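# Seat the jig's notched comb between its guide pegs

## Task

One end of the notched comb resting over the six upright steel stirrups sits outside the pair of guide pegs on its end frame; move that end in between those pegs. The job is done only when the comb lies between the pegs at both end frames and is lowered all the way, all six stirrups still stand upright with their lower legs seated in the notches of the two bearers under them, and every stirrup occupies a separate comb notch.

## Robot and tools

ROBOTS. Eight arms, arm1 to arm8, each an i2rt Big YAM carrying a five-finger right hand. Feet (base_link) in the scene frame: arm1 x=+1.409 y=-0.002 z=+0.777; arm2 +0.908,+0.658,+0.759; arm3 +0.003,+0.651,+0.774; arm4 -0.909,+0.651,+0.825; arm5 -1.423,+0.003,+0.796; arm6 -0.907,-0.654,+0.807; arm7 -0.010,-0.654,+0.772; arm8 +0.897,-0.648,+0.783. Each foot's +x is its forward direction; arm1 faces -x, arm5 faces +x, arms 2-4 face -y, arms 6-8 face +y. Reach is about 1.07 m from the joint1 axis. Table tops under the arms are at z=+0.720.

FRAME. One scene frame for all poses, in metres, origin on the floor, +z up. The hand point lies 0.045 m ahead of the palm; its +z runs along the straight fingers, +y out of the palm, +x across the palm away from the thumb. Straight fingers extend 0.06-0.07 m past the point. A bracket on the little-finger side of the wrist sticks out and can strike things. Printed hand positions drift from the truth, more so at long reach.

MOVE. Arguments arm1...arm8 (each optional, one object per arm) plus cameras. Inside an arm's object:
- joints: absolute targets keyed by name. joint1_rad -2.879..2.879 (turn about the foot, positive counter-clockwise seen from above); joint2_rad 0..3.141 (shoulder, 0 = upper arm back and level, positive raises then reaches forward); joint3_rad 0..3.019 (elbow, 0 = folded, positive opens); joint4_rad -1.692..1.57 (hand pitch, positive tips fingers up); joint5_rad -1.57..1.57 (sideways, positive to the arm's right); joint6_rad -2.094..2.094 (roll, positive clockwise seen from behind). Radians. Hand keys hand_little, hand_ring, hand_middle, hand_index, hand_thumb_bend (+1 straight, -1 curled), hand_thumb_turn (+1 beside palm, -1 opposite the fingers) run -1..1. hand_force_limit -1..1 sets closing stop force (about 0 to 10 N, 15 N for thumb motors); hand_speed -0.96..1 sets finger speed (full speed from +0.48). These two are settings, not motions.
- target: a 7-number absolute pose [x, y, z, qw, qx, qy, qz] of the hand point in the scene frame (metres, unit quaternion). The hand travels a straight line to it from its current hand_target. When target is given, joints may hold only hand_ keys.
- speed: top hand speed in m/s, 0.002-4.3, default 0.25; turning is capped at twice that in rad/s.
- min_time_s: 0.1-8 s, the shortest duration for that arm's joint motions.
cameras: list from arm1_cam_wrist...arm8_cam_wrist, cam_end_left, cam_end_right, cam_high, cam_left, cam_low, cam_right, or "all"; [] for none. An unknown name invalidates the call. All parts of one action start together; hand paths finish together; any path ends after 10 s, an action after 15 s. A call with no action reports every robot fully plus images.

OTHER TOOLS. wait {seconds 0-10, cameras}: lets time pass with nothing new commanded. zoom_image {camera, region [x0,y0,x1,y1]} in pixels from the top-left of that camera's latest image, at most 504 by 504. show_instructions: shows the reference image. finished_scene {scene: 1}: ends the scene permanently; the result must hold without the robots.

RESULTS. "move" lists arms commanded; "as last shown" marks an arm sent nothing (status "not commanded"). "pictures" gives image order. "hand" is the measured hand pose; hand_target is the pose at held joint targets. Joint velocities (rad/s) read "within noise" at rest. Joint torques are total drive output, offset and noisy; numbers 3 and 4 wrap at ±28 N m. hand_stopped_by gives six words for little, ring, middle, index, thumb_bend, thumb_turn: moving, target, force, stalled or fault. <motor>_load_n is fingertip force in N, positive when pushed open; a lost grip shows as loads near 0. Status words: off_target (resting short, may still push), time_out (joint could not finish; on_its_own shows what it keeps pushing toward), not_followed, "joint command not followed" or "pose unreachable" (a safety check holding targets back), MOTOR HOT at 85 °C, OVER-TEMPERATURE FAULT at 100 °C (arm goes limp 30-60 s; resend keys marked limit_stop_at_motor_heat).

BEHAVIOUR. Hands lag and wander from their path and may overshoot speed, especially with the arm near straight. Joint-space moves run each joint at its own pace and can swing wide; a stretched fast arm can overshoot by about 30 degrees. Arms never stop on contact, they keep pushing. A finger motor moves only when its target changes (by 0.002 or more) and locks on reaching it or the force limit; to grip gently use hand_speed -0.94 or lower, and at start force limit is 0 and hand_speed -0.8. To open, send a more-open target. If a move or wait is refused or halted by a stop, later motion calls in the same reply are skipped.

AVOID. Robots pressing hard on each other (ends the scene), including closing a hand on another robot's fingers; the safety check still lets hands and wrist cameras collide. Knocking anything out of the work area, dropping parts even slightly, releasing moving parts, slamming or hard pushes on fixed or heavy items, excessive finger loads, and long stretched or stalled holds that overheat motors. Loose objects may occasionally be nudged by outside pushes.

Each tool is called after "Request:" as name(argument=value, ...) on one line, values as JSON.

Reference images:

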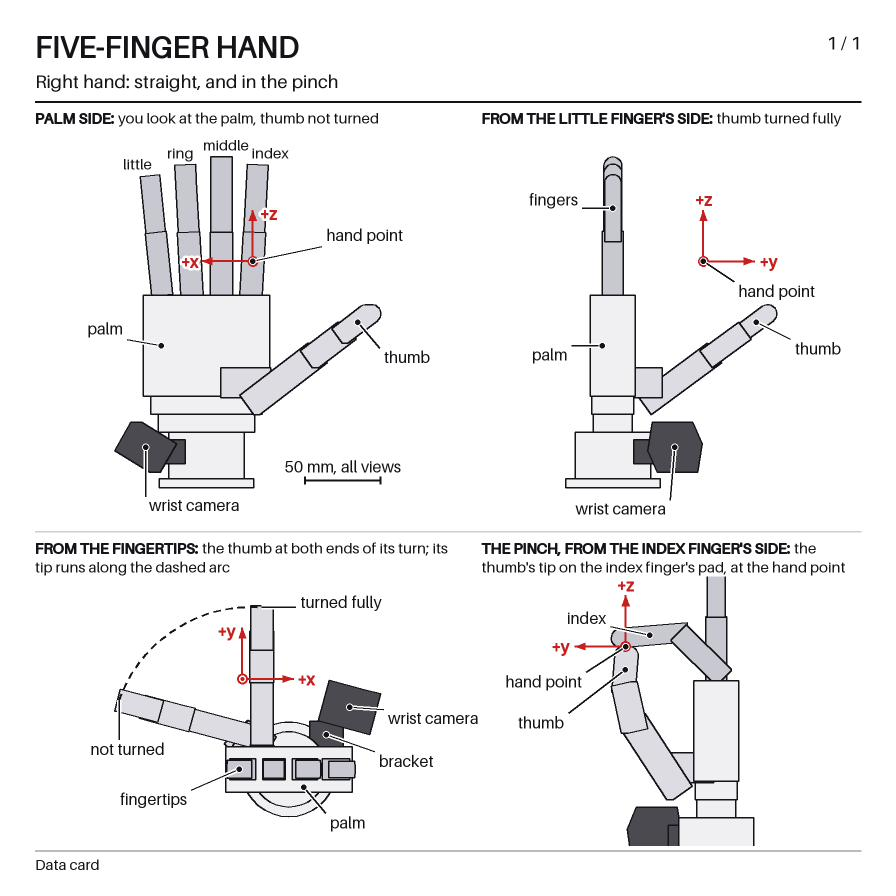

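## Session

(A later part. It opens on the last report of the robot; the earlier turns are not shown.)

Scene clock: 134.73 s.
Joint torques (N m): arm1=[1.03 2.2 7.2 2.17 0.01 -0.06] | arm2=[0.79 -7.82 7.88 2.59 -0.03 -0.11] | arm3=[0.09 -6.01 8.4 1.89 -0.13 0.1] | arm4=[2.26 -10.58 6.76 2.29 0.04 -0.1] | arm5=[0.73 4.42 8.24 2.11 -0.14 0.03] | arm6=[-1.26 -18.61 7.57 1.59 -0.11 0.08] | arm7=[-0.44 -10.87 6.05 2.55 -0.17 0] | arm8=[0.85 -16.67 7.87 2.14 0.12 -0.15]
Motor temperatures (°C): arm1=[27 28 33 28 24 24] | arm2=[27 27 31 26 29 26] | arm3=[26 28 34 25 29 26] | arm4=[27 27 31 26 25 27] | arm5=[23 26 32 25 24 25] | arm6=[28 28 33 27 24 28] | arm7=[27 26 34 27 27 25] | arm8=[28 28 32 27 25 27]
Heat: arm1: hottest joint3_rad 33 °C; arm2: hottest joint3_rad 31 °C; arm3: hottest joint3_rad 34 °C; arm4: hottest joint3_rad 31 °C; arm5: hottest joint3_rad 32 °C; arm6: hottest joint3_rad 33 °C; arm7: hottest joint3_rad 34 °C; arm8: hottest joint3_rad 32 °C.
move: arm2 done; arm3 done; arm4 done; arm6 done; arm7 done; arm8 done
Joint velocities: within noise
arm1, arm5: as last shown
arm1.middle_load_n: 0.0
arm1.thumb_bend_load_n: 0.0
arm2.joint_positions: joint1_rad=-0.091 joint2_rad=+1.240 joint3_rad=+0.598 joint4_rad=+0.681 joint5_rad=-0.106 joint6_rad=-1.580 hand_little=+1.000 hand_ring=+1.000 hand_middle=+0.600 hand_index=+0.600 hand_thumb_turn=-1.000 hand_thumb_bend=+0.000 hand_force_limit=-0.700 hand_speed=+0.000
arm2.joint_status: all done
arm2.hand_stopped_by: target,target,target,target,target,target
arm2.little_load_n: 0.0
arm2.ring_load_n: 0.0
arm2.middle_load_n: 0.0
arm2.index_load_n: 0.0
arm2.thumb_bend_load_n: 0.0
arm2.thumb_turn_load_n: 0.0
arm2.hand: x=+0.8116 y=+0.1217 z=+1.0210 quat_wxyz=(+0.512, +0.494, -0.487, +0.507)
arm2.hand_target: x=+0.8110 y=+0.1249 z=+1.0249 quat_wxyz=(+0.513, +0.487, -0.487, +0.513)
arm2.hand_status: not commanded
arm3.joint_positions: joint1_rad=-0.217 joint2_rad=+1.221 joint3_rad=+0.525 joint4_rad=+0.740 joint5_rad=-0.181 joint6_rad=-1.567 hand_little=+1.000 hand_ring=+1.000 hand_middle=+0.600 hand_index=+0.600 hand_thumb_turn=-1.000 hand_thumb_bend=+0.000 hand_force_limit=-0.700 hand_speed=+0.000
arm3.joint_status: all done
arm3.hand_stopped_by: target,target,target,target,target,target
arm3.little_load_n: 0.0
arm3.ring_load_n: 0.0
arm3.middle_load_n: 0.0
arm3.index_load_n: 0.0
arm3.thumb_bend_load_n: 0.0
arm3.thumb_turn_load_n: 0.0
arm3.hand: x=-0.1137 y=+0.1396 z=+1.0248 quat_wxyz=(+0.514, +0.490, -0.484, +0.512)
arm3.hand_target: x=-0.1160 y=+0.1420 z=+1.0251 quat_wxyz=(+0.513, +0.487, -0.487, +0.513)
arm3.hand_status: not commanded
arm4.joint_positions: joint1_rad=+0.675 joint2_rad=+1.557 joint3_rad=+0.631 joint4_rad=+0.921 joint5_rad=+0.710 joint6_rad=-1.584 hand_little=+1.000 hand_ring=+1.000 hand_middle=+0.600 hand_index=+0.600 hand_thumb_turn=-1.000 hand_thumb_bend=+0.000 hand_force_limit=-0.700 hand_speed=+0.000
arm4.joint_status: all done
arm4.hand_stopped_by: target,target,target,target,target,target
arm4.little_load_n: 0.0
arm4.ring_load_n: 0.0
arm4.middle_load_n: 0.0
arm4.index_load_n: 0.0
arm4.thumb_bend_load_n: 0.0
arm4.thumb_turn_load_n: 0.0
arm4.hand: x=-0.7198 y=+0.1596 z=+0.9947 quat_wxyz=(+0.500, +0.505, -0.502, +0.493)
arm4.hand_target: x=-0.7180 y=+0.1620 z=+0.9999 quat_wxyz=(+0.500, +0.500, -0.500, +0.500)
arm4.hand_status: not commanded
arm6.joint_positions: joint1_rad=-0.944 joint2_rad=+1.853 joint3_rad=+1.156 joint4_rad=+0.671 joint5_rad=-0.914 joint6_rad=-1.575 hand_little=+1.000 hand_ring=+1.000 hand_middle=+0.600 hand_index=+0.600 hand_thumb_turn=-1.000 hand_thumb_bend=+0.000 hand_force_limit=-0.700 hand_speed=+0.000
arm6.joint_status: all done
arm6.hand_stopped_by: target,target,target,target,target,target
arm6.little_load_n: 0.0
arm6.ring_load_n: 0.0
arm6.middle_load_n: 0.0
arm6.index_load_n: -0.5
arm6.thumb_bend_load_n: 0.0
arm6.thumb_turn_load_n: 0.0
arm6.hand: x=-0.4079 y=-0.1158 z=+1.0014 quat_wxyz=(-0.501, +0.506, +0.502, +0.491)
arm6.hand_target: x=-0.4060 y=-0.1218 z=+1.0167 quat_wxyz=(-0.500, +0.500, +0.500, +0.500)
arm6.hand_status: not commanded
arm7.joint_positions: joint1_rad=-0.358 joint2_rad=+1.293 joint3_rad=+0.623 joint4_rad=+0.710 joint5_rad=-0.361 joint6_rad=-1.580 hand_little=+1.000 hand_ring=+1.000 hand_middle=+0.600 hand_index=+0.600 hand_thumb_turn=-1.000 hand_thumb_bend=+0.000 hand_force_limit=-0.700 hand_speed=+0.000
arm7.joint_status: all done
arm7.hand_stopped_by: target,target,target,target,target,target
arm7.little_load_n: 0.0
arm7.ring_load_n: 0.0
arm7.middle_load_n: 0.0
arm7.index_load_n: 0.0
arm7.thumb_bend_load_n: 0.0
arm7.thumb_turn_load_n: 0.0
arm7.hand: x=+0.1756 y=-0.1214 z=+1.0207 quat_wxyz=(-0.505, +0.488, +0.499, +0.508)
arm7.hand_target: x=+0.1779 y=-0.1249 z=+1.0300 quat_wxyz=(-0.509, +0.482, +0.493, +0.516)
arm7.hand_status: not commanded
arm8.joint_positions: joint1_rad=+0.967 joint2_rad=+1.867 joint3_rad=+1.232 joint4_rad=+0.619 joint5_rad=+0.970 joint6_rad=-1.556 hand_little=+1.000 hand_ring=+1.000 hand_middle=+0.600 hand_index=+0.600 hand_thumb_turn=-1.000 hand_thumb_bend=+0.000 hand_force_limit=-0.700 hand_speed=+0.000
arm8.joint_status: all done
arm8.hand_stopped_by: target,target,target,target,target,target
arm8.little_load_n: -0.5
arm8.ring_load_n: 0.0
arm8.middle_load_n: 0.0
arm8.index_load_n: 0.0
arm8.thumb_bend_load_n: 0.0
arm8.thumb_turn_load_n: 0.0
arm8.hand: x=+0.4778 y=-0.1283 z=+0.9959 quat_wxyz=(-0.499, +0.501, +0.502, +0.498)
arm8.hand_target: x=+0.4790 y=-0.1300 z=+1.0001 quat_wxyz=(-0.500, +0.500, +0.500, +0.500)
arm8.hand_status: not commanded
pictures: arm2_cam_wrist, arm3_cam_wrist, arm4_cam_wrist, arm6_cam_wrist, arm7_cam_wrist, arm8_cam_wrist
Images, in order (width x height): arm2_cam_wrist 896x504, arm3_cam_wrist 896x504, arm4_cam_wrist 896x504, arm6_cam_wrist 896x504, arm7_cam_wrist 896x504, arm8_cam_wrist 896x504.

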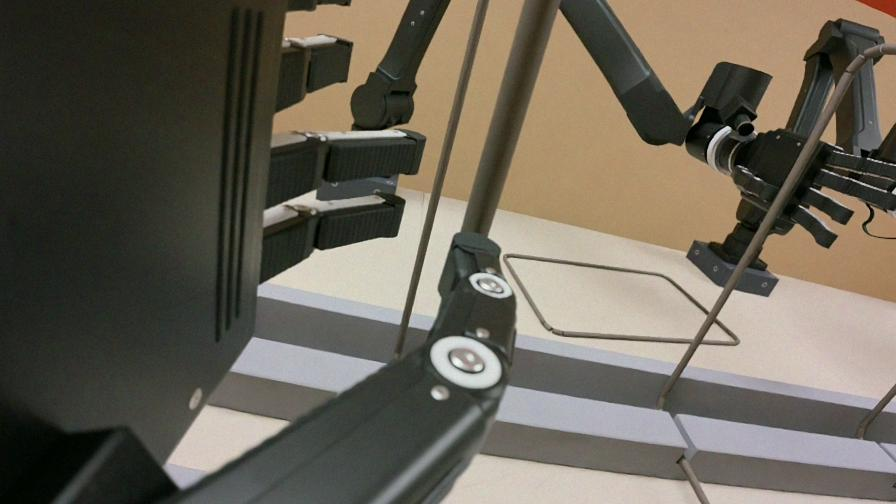

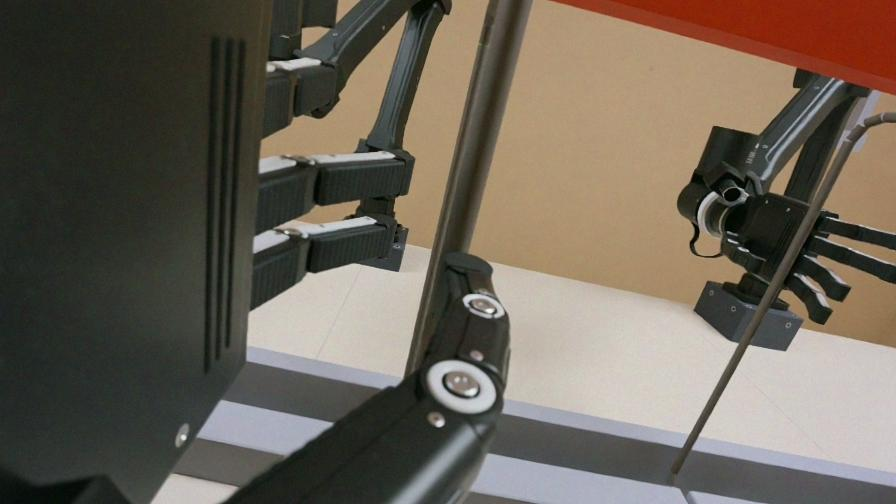

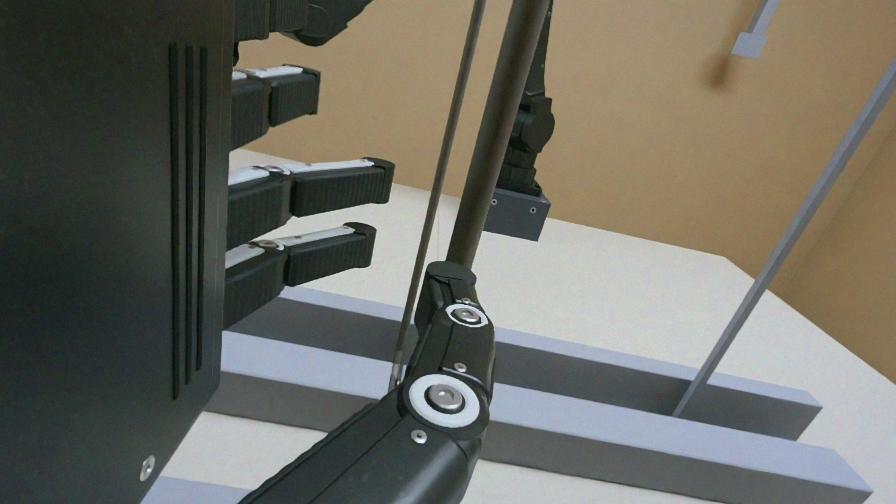

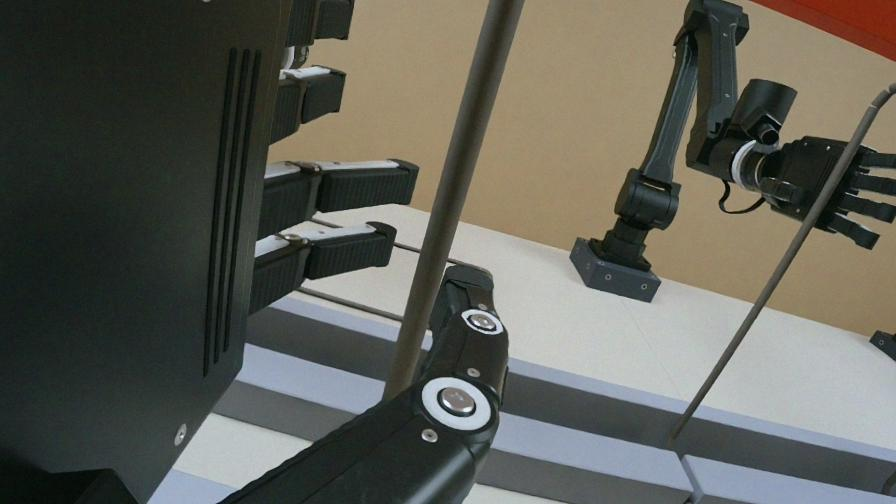

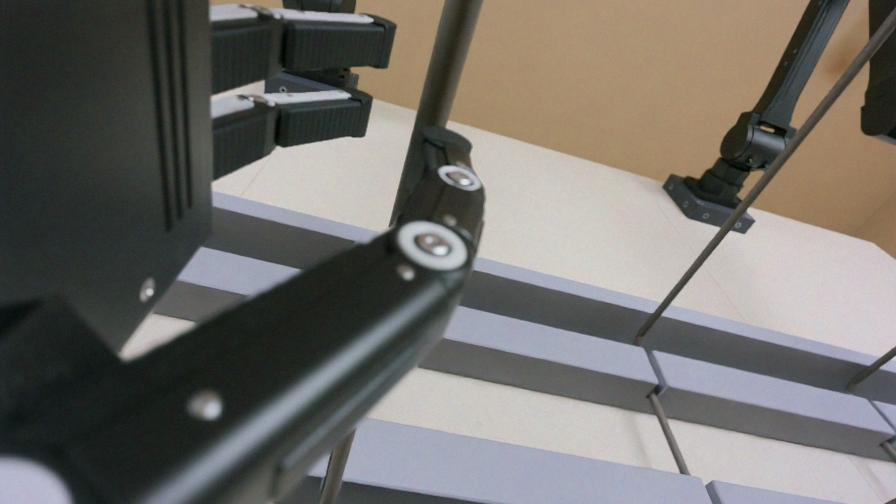

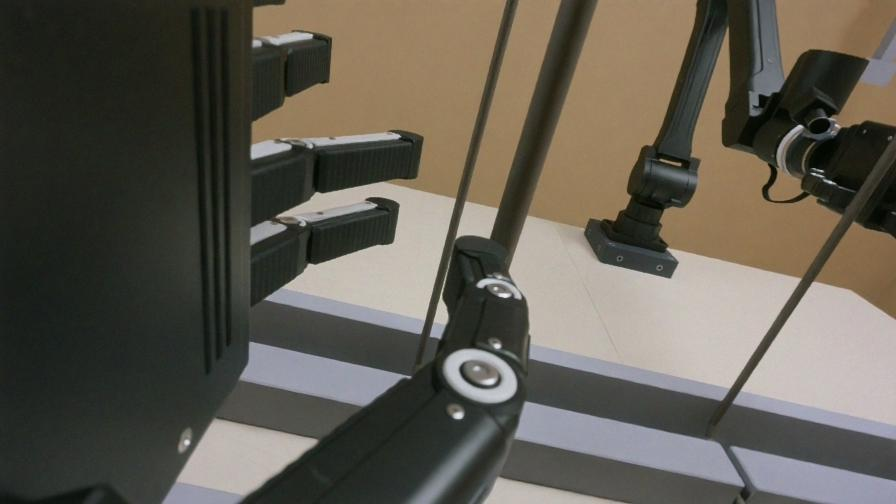

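Request:
move(arm2={"target": [0.811, 0.103, 1.025, 0.513, 0.487, -0.487, 0.513], "speed": 0.05}, arm3={"target": [-0.112, 0.119, 1.025, 0.513, 0.487, -0.487, 0.513], "speed": 0.05}, arm4={"target": [-0.721, 0.140, 1.0, 0.5, 0.5, -0.5, 0.5], "speed": 0.05}, arm6={"target": [-0.411, -0.098, 1.017, -0.5, 0.5, 0.5, 0.5], "speed": 0.05}, arm7={"target": [0.1745, -0.102, 1.03, -0.509, 0.482, 0.493, 0.516], "speed": 0.05}, arm8={"target": [0.483, -0.107, 1.0, -0.5, 0.5, 0.5, 0.5], "speed": 0.05}, cameras=["arm2_cam_wrist", "arm3_cam_wrist", "arm7_cam_wrist", "arm4_cam_wrist", "arm6_cam_wrist", "arm8_cam_wrist"])

Scene clock: 139.40 s.
Joint torques (N m): arm1=[1.03 2.2 7.2 2.17 0.01 -0.06] | arm2=[1.14 -5.89 11.6 3.1 0.07 -0.1] | arm3=[1.26 -5.25 12.03 2.29 0.15 0.08] | arm4=[1.26 -8.82 9.78 1.85 -0.18 -0.06] | arm5=[-0.26 3.55 8.25 2.06 -0.1 0.07] | arm6=[0.56 -16.73 10.76 1.11 0.09 0.07] | arm7=[0.56 -9.29 9.17 2.73 0.05 -0.02] | arm8=[0.38 -14.97 10.65 1.72 -0.18 -0.15]
Motor temperatures (°C): arm1=[27 28 33 28 24 24] | arm2=[27 27 31 26 29 26] | arm3=[26 28 34 25 29 26] | arm4=[27 27 31 26 25 27] | arm5=[23 26 33 25 24 25] | arm6=[28 28 33 27 24 28] | arm7=[27 26 34 27 27 25] | arm8=[28 28 32 27 25 27]
Heat: arm1: hottest joint3_rad 33 °C; arm2: hottest joint3_rad 31 °C; arm3: hottest joint3_rad 34 °C; arm4: hottest joint3_rad 31 °C; arm5: hottest joint3_rad 33 °C; arm6: hottest joint3_rad 33 °C; arm7: hottest joint3_rad 34 °C; arm8: hottest joint3_rad 32 °C.
move: arm2 off_target; arm3 off_target; arm4 off_target; arm6 off_target; arm7 off_target; arm8 done
Joint velocities: arm1=[within noise] | arm2=[within noise] | arm3=[within noise] | arm4=[within noise] | arm5=[within noise] | arm6=[-0.005 -0.015 -0.012 -0.046 0.037 0.007] | arm7=[within noise] | arm8=[within noise]
arm1, arm5: as last shown
arm2.joint_positions: joint1_rad=-0.091 joint2_rad=+1.276 joint3_rad=+0.598 joint4_rad=+0.681 joint5_rad=-0.104 joint6_rad=-1.580 hand_little=+1.000 hand_ring=+1.000 hand_middle=+0.600 hand_index=+0.600 hand_thumb_turn=-1.000 hand_thumb_bend=+0.000 hand_force_limit=-0.700 hand_speed=+0.000
arm2.joint_status: not commanded
arm2.hand_stopped_by: target,target,target,target,target,target
arm2.little_load_n: 0.0
arm2.ring_load_n: 0.0
arm2.middle_load_n: 0.0
arm2.index_load_n: 0.0
arm2.thumb_bend_load_n: 0.0
arm2.thumb_turn_load_n: 0.0
arm2.hand: x=+0.8106 y=+0.1175 z=+1.0022 quat_wxyz=(+0.503, +0.501, -0.497, +0.498)
arm2.hand_target: x=+0.8112 y=+0.1044 z=+1.0249 quat_wxyz=(+0.513, +0.487, -0.487, +0.513)
arm2.hand_status: off_target (0.027 m and 2.9 deg from the pose sent, 0.019 m and 1.1 deg at the start)
arm3.joint_positions: joint1_rad=-0.207 joint2_rad=+1.268 joint3_rad=+0.529 joint4_rad=+0.740 joint5_rad=-0.165 joint6_rad=-1.567 hand_little=+1.000 hand_ring=+1.000 hand_middle=+0.600 hand_index=+0.600 hand_thumb_turn=-1.000 hand_thumb_bend=+0.000 hand_force_limit=-0.700 hand_speed=+0.000
arm3.joint_status: not commanded
arm3.hand_stopped_by: target,target,target,target,target,target
arm3.little_load_n: 0.0
arm3.ring_load_n: 0.0
arm3.middle_load_n: 0.0
arm3.index_load_n: 0.0
arm3.thumb_bend_load_n: 0.0
arm3.thumb_turn_load_n: 0.0
arm3.hand: x=-0.1129 y=+0.1333 z=+1.0034 quat_wxyz=(+0.504, +0.497, -0.498, +0.501)
arm3.hand_target: x=-0.1117 y=+0.1203 z=+1.0251 quat_wxyz=(+0.513, +0.487, -0.487, +0.513)
arm3.hand_status: off_target (0.026 m and 2.4 deg from the pose sent, 0.021 m and 0.5 deg at the start)
arm4.joint_positions: joint1_rad=+0.646 joint2_rad=+1.558 joint3_rad=+0.640 joint4_rad=+0.921 joint5_rad=+0.674 joint6_rad=-1.584 hand_little=+1.000 hand_ring=+1.000 hand_middle=+0.600 hand_index=+0.600 hand_thumb_turn=-1.000 hand_thumb_bend=+0.000 hand_force_limit=-0.700 hand_speed=+0.000
arm4.joint_status: not commanded
arm4.hand_stopped_by: target,target,target,target,target,target
arm4.little_load_n: 0.0
arm4.ring_load_n: 0.0
arm4.middle_load_n: 0.0
arm4.index_load_n: 0.0
arm4.thumb_bend_load_n: 0.0
arm4.thumb_turn_load_n: 0.5
arm4.hand: x=-0.7250 y=+0.1497 z=+0.9980 quat_wxyz=(+0.498, +0.503, -0.500, +0.498)
arm4.hand_target: x=-0.7211 y=+0.1403 z=+1.0000 quat_wxyz=(+0.500, +0.500, -0.500, +0.500)
arm4.hand_status: off_target (0.011 m and 0.5 deg from the pose sent, 0.020 m and 0.9 deg at the start)
arm6.joint_positions: joint1_rad=-0.923 joint2_rad=+1.853 joint3_rad=+1.156 joint4_rad=+0.671 joint5_rad=-0.881 joint6_rad=-1.575 hand_little=+1.000 hand_ring=+1.000 hand_middle=+0.600 hand_index=+0.600 hand_thumb_turn=-1.000 hand_thumb_bend=+0.000 hand_force_limit=-0.700 hand_speed=+0.000
arm6.joint_status: not commanded
arm6.hand_stopped_by: target,target,target,target,target,target
arm6.little_load_n: 0.0
arm6.ring_load_n: 0.0
arm6.middle_load_n: 0.0
arm6.index_load_n: 0.0
arm6.thumb_bend_load_n: 0.0
arm6.thumb_turn_load_n: 0.0
arm6.hand: x=-0.4130 y=-0.1074 z=+1.0013 quat_wxyz=(-0.498, +0.509, +0.500, +0.494)
arm6.hand_target: x=-0.4115 y=-0.0985 z=+1.0170 quat_wxyz=(-0.500, +0.500, +0.500, +0.500)
arm6.hand_status: off_target (0.018 m and 1.2 deg from the pose sent, 0.024 m and 1.2 deg at the start)
arm7.joint_positions: joint1_rad=-0.343 joint2_rad=+1.323 joint3_rad=+0.623 joint4_rad=+0.710 joint5_rad=-0.337 joint6_rad=-1.580 hand_little=+1.000 hand_ring=+1.000 hand_middle=+0.600 hand_index=+0.600 hand_thumb_turn=-1.000 hand_thumb_bend=+0.000 hand_force_limit=-0.700 hand_speed=+0.000
arm7.joint_status: not commanded
arm7.hand_stopped_by: target,target,target,target,target,target
arm7.little_load_n: 0.0
arm7.ring_load_n: 0.0
arm7.middle_load_n: 0.0
arm7.index_load_n: 0.0
arm7.thumb_bend_load_n: 0.0
arm7.thumb_turn_load_n: 0.0
arm7.hand: x=+0.1730 y=-0.1169 z=+1.0048 quat_wxyz=(-0.499, +0.500, +0.501, +0.500)
arm7.hand_target: x=+0.1739 y=-0.1036 z=+1.0301 quat_wxyz=(-0.509, +0.482, +0.493, +0.516)
arm7.hand_status: off_target (0.029 m and 3.1 deg from the pose sent, 0.022 m and 1.4 deg at the start)
arm8.joint_positions: joint1_rad=+0.936 joint2_rad=+1.867 joint3_rad=+1.232 joint4_rad=+0.619 joint5_rad=+0.942 joint6_rad=-1.556 hand_little=+1.000 hand_ring=+1.000 hand_middle=+0.600 hand_index=+0.600 hand_thumb_turn=-1.000 hand_thumb_bend=+0.000 hand_force_limit=-0.700 hand_speed=+0.000
arm8.joint_status: not commanded
arm8.hand_stopped_by: target,target,target,target,target,target
arm8.little_load_n: 0.0
arm8.ring_load_n: 0.0
arm8.middle_load_n: 0.0
arm8.index_load_n: 0.0
arm8.thumb_bend_load_n: 0.0
arm8.thumb_turn_load_n: 0.5
arm8.hand: x=+0.4886 y=-0.1138 z=+0.9959 quat_wxyz=(-0.498, +0.502, +0.502, +0.498)
arm8.hand_target: x=+0.4832 y=-0.1072 z=+1.0001 quat_wxyz=(-0.500, +0.500, +0.500, +0.500)
arm8.hand_status: done (0.010 m and 0.4 deg from the pose sent, 0.022 m and 0.4 deg at the start)
pictures: arm2_cam_wrist, arm3_cam_wrist, arm4_cam_wrist, arm6_cam_wrist, arm7_cam_wrist, arm8_cam_wrist
Images, in order (width x height): arm2_cam_wrist 896x504, arm3_cam_wrist 896x504, arm4_cam_wrist 896x504, arm6_cam_wrist 896x504, arm7_cam_wrist 896x504, arm8_cam_wrist 896x504.

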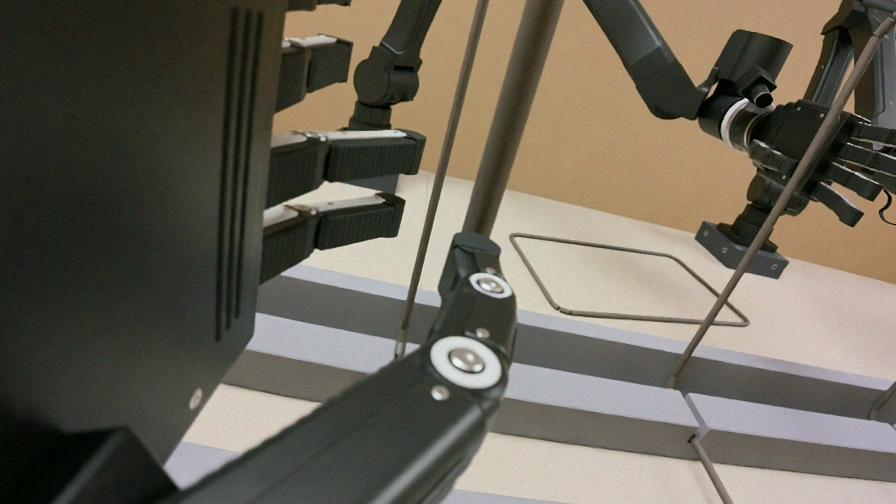

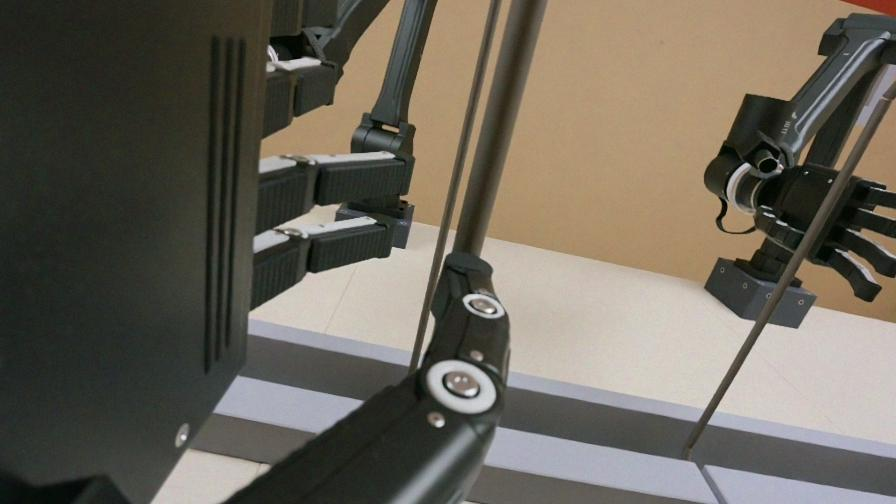

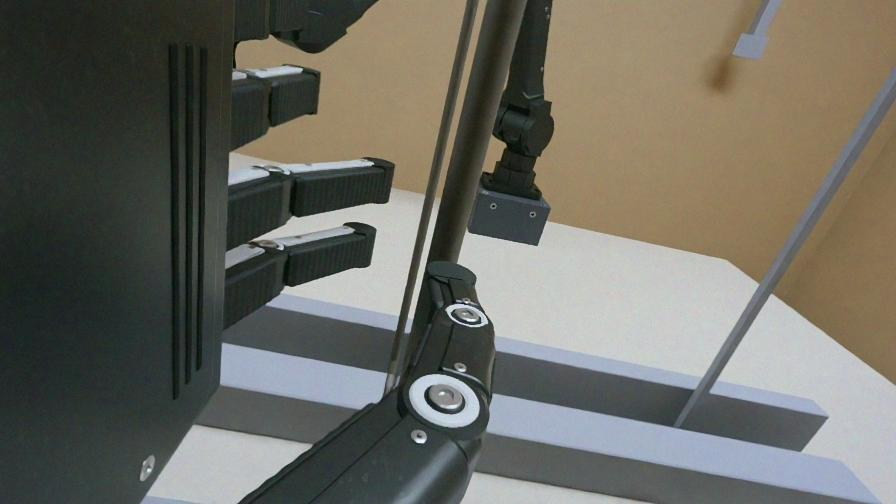

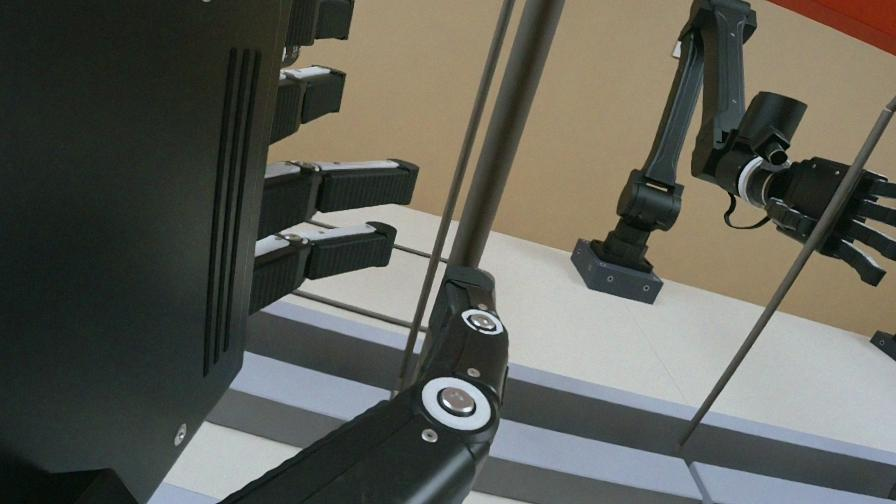

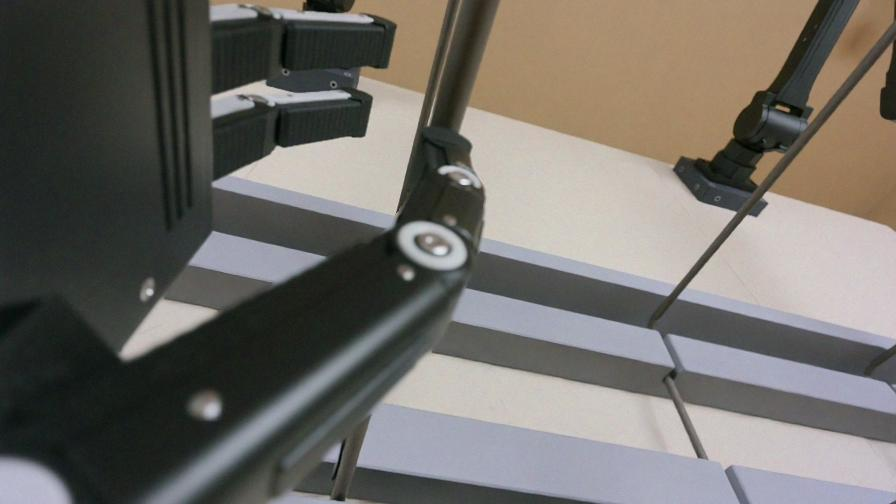

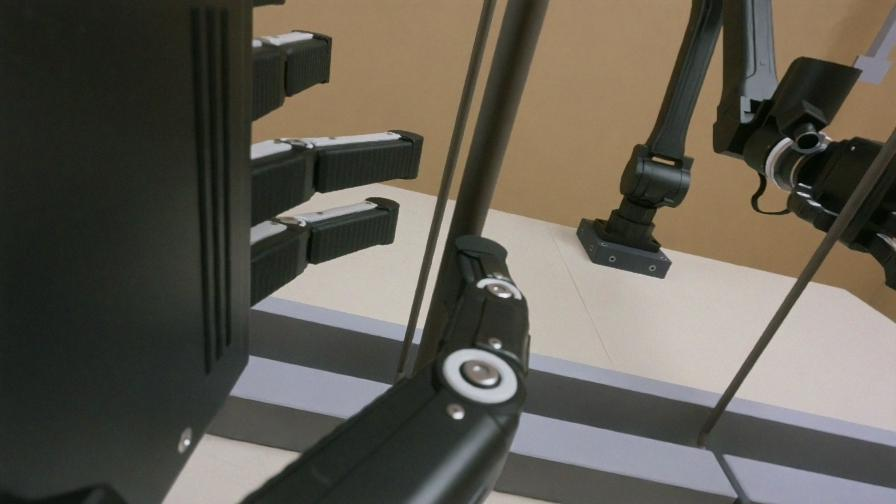

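Request:
move(arm2={"joints": {"hand_index": -0.3, "hand_middle": -0.3, "hand_force_limit": -0.7, "hand_speed": -0.85}}, arm3={"joints": {"hand_index": -0.3, "hand_middle": -0.3, "hand_force_limit": -0.7, "hand_speed": -0.85}}, arm4={"joints": {"hand_index": -0.3, "hand_middle": -0.3, "hand_force_limit": -0.7, "hand_speed": -0.85}}, arm6={"joints": {"hand_index": -0.3, "hand_middle": -0.3, "hand_force_limit": -0.7, "hand_speed": -0.85}}, arm7={"joints": {"hand_index": -0.3, "hand_middle": -0.3, "hand_force_limit": -0.7, "hand_speed": -0.85}}, arm8={"joints": {"hand_index": -0.3, "hand_middle": -0.3, "hand_force_limit": -0.7, "hand_speed": -0.85}}, cameras=["arm2_cam_wrist", "arm3_cam_wrist", "arm7_cam_wrist", "arm4_cam_wrist", "arm6_cam_wrist", "arm8_cam_wrist"])

Scene clock: 143.73 s.
Joint torques (N m): arm1=[0.97 2.2 7.2 2.17 0.01 -0.06] | arm2=[1.2 -5.66 11.67 2.91 0.05 -0.1] | arm3=[1.14 -5.6 11.74 2.39 0.12 0.09] | arm4=[1.55 -9.23 9.47 2.06 -0.1 -0.07] | arm5=[-0.21 4.19 8.03 2.14 -0.06 0.08] | arm6=[0.26 -16.73 10.71 1.11 0.06 0.08] | arm7=[0.56 -9.35 9.14 2.73 0.04 -0.03] | arm8=[0.44 -15.03 10.65 1.73 -0.02 -0.16]
Motor temperatures (°C): arm1=[27 28 33 28 24 24] | arm2=[27 27 32 26 29 26] | arm3=[26 28 34 25 29 26] | arm4=[27 28 31 26 25 27] | arm5=[23 26 33 25 24 25] | arm6=[28 28 33 27 24 28] | arm7=[27 26 34 27 27 25] | arm8=[28 28 32 27 25 27]
Heat: arm1: hottest joint3_rad 33 °C; arm2: hottest joint3_rad 32 °C; arm3: hottest joint3_rad 34 °C; arm4: hottest joint3_rad 31 °C; arm5: hottest joint3_rad 33 °C; arm6: hottest joint3_rad 33 °C; arm7: hottest joint3_rad 34 °C; arm8: hottest joint3_rad 32 °C.
move: arm2 off_target; arm3 off_target; arm4 off_target; arm6 off_target; arm7 off_target; arm8 off_target
Joint velocities: within noise
arm1, arm5: as last shown
arm2.joint_positions: joint1_rad=-0.091 joint2_rad=+1.276 joint3_rad=+0.598 joint4_rad=+0.681 joint5_rad=-0.104 joint6_rad=-1.579 hand_little=+1.000 hand_ring=+1.000 hand_middle=-0.038 hand_index=-0.011 hand_thumb_turn=-1.000 hand_thumb_bend=+0.000 hand_force_limit=-0.700 hand_speed=-0.850
arm2.joint_status: hand_middle off_target (ended at -0.038, target -0.300); hand_index off_target (ended at -0.011, target -0.300); the others done
arm2.hand_stopped_by: target,target,force,force,target,target
arm2.little_load_n: 0.0
arm2.ring_load_n: 0.0
arm2.middle_load_n: 2.0
arm2.index_load_n: 0.0
arm2.thumb_bend_load_n: 0.0
arm2.thumb_turn_load_n: 0.5
arm2.hand: x=+0.8106 y=+0.1173 z=+1.0024 quat_wxyz=(+0.503, +0.501, -0.498, +0.498)
arm2.hand_target: x=+0.8112 y=+0.1044 z=+1.0251 quat_wxyz=(+0.513, +0.487, -0.487, +0.513)
arm2.hand_status: not commanded
arm3.joint_positions: joint1_rad=-0.206 joint2_rad=+1.271 joint3_rad=+0.531 joint4_rad=+0.740 joint5_rad=-0.164 joint6_rad=-1.567 hand_little=+1.000 hand_ring=+1.000 hand_middle=-0.106 hand_index=-0.106 hand_thumb_turn=-1.000 hand_thumb_bend=+0.000 hand_force_limit=-0.700 hand_speed=-0.850
arm3.joint_status: hand_middle off_target (ended at -0.106, target -0.300); hand_index off_target (ended at -0.106, target -0.300); the others done
arm3.hand_stopped_by: target,target,force,force,target,target
arm3.little_load_n: 0.0
arm3.ring_load_n: 0.0
arm3.middle_load_n: 2.0
arm3.index_load_n: 2.5
arm3.thumb_bend_load_n: 0.0
arm3.thumb_turn_load_n: 0.0
arm3.hand: x=-0.1123 y=+0.1324 z=+1.0030 quat_wxyz=(+0.503, +0.497, -0.498, +0.502)
arm3.hand_target: x=-0.1117 y=+0.1204 z=+1.0250 quat_wxyz=(+0.513, +0.487, -0.487, +0.513)
arm3.hand_status: not commanded
arm4.joint_positions: joint1_rad=+0.645 joint2_rad=+1.560 joint3_rad=+0.643 joint4_rad=+0.921 joint5_rad=+0.672 joint6_rad=-1.584 hand_little=+1.000 hand_ring=+1.000 hand_middle=-0.065 hand_index=-0.024 hand_thumb_turn=-1.000 hand_thumb_bend=+0.000 hand_force_limit=-0.700 hand_speed=-0.850
arm4.joint_status: hand_middle off_target (ended at -0.065, target -0.300); hand_index off_target (ended at -0.024, target -0.300); the others done
arm4.hand_stopped_by: target,target,force,force,target,target
arm4.little_load_n: 0.0
arm4.ring_load_n: 0.0
arm4.middle_load_n: 1.0
arm4.index_load_n: 0.0
arm4.thumb_bend_load_n: 0.0
arm4.thumb_turn_load_n: 0.0
arm4.hand: x=-0.7247 y=+0.1485 z=+0.9980 quat_wxyz=(+0.498, +0.503, -0.500, +0.499)
arm4.hand_target: x=-0.7211 y=+0.1404 z=+1.0000 quat_wxyz=(+0.500, +0.500, -0.500, +0.500)
arm4.hand_status: not commanded
arm6.joint_positions: joint1_rad=-0.922 joint2_rad=+1.853 joint3_rad=+1.156 joint4_rad=+0.671 joint5_rad=-0.879 joint6_rad=-1.575 hand_little=+1.000 hand_ring=+1.000 hand_middle=-0.093 hand_index=-0.051 hand_thumb_turn=-1.000 hand_thumb_bend=+0.000 hand_force_limit=-0.700 hand_speed=-0.850
arm6.joint_status: hand_middle off_target (ended at -0.093, target -0.300); hand_index off_target (ended at -0.051, target -0.300); the others done
arm6.hand_stopped_by: target,target,force,force,target,target
arm6.little_load_n: 0.0
arm6.ring_load_n: 0.0
arm6.middle_load_n: 2.5
arm6.index_load_n: 0.0
arm6.thumb_bend_load_n: 0.5
arm6.thumb_turn_load_n: 0.0
arm6.hand: x=-0.4135 y=-0.1067 z=+1.0013 quat_wxyz=(-0.497, +0.509, +0.500, +0.494)
arm6.hand_target: x=-0.4114 y=-0.0985 z=+1.0170 quat_wxyz=(-0.500, +0.500, +0.500, +0.500)
arm6.hand_status: not commanded
arm7.joint_positions: joint1_rad=-0.342 joint2_rad=+1.323 joint3_rad=+0.623 joint4_rad=+0.710 joint5_rad=-0.337 joint6_rad=-1.580 hand_little=+1.000 hand_ring=+1.000 hand_middle=-0.051 hand_index=-0.024 hand_thumb_turn=-1.000 hand_thumb_bend=+0.000 hand_force_limit=-0.700 hand_speed=-0.850
arm7.joint_status: hand_middle off_target (ended at -0.051, target -0.300); hand_index off_target (ended at -0.024, target -0.300); the others done
arm7.hand_stopped_by: target,target,force,force,target,target
arm7.little_load_n: 0.0
arm7.ring_load_n: 0.0
arm7.middle_load_n: 1.5
arm7.index_load_n: 0.0
arm7.thumb_bend_load_n: 0.0
arm7.thumb_turn_load_n: 0.5
arm7.hand: x=+0.1729 y=-0.1165 z=+1.0049 quat_wxyz=(-0.499, +0.500, +0.501, +0.500)
arm7.hand_target: x=+0.1740 y=-0.1035 z=+1.0302 quat_wxyz=(-0.509, +0.482, +0.493, +0.516)
arm7.hand_status: not commanded
arm8.joint_positions: joint1_rad=+0.936 joint2_rad=+1.867 joint3_rad=+1.232 joint4_rad=+0.619 joint5_rad=+0.938 joint6_rad=-1.556 hand_little=+1.000 hand_ring=+1.000 hand_middle=-0.080 hand_index=-0.052 hand_thumb_turn=-1.000 hand_thumb_bend=+0.000 hand_force_limit=-0.700 hand_speed=-0.850
arm8.joint_status: hand_middle off_target (ended at -0.080, target -0.300); hand_index off_target (ended at -0.052, target -0.300); the others done
arm8.hand_stopped_by: target,target,force,force,target,target
arm8.little_load_n: 0.0
arm8.ring_load_n: 0.0
arm8.middle_load_n: 0.0
arm8.index_load_n: -0.5
arm8.thumb_bend_load_n: 0.0
arm8.thumb_turn_load_n: 0.0
arm8.hand: x=+0.4877 y=-0.1135 z=+0.9958 quat_wxyz=(-0.499, +0.501, +0.503, +0.497)
arm8.hand_target: x=+0.4832 y=-0.1072 z=+1.0001 quat_wxyz=(-0.500, +0.500, +0.500, +0.500)
arm8.hand_status: not commanded
pictures: arm2_cam_wrist, arm3_cam_wrist, arm4_cam_wrist, arm6_cam_wrist, arm7_cam_wrist, arm8_cam_wrist
Images, in order (width x height): arm2_cam_wrist 896x504, arm3_cam_wrist 896x504, arm4_cam_wrist 896x504, arm6_cam_wrist 896x504, arm7_cam_wrist 896x504, arm8_cam_wrist 896x504.

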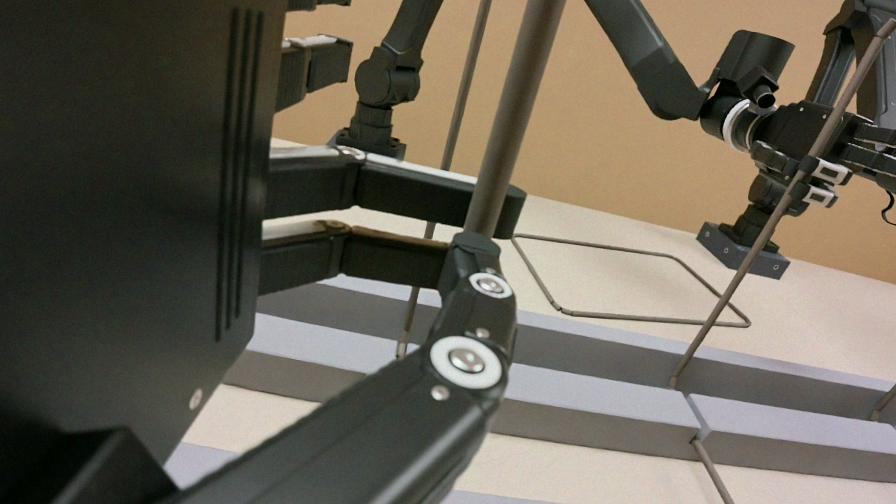

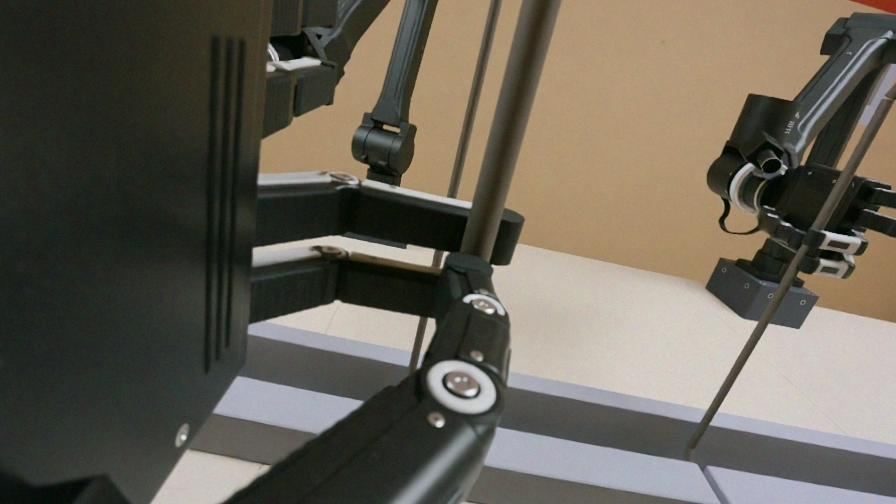

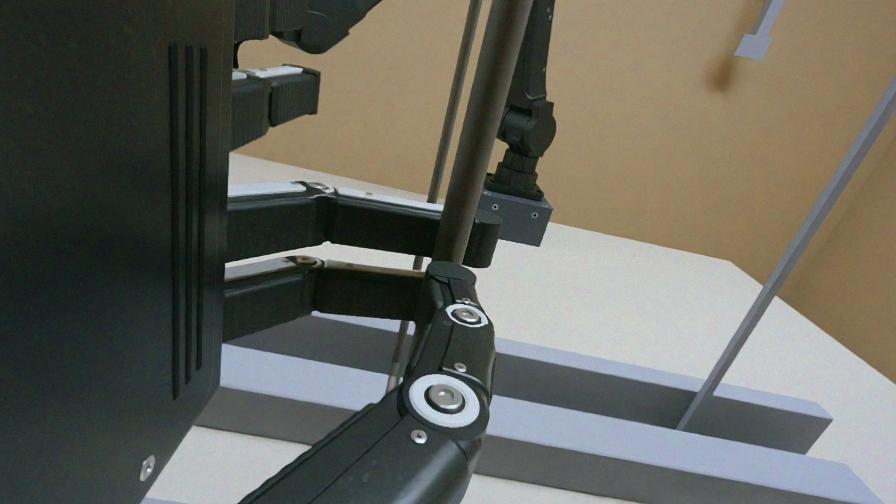

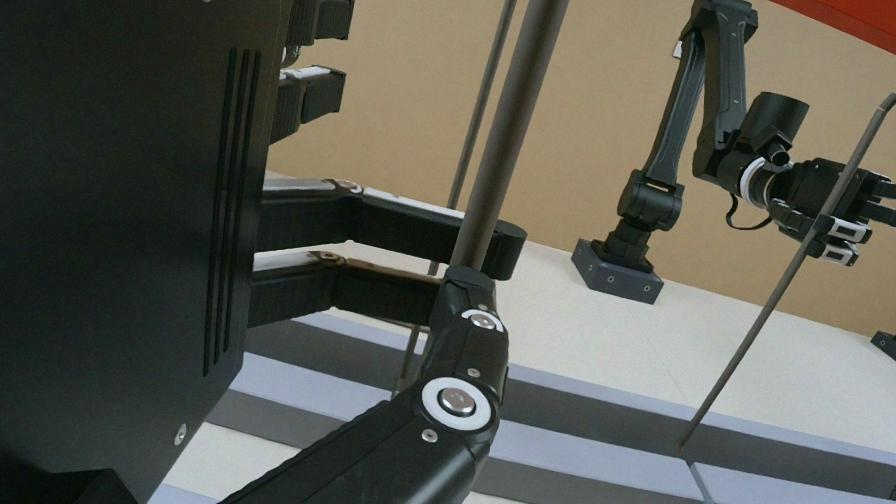

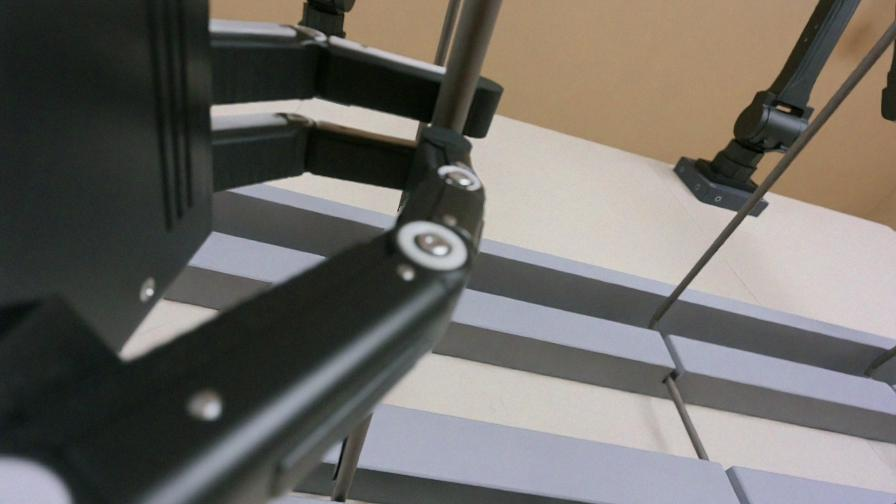

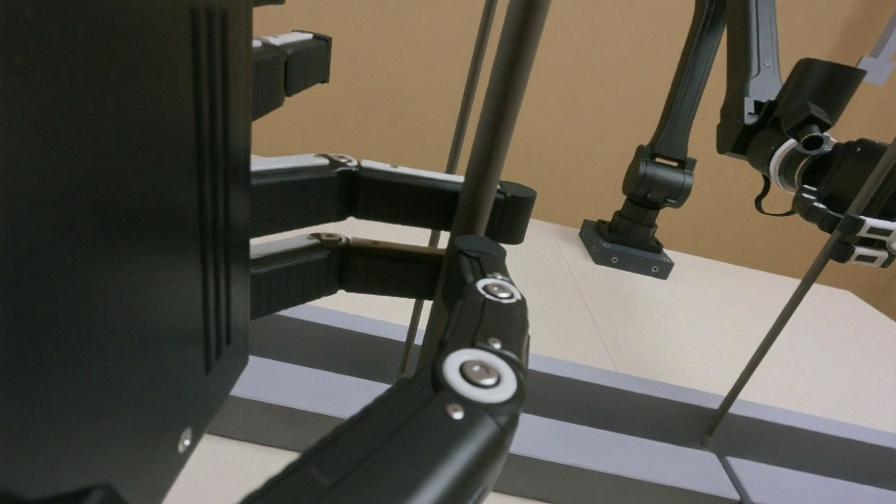

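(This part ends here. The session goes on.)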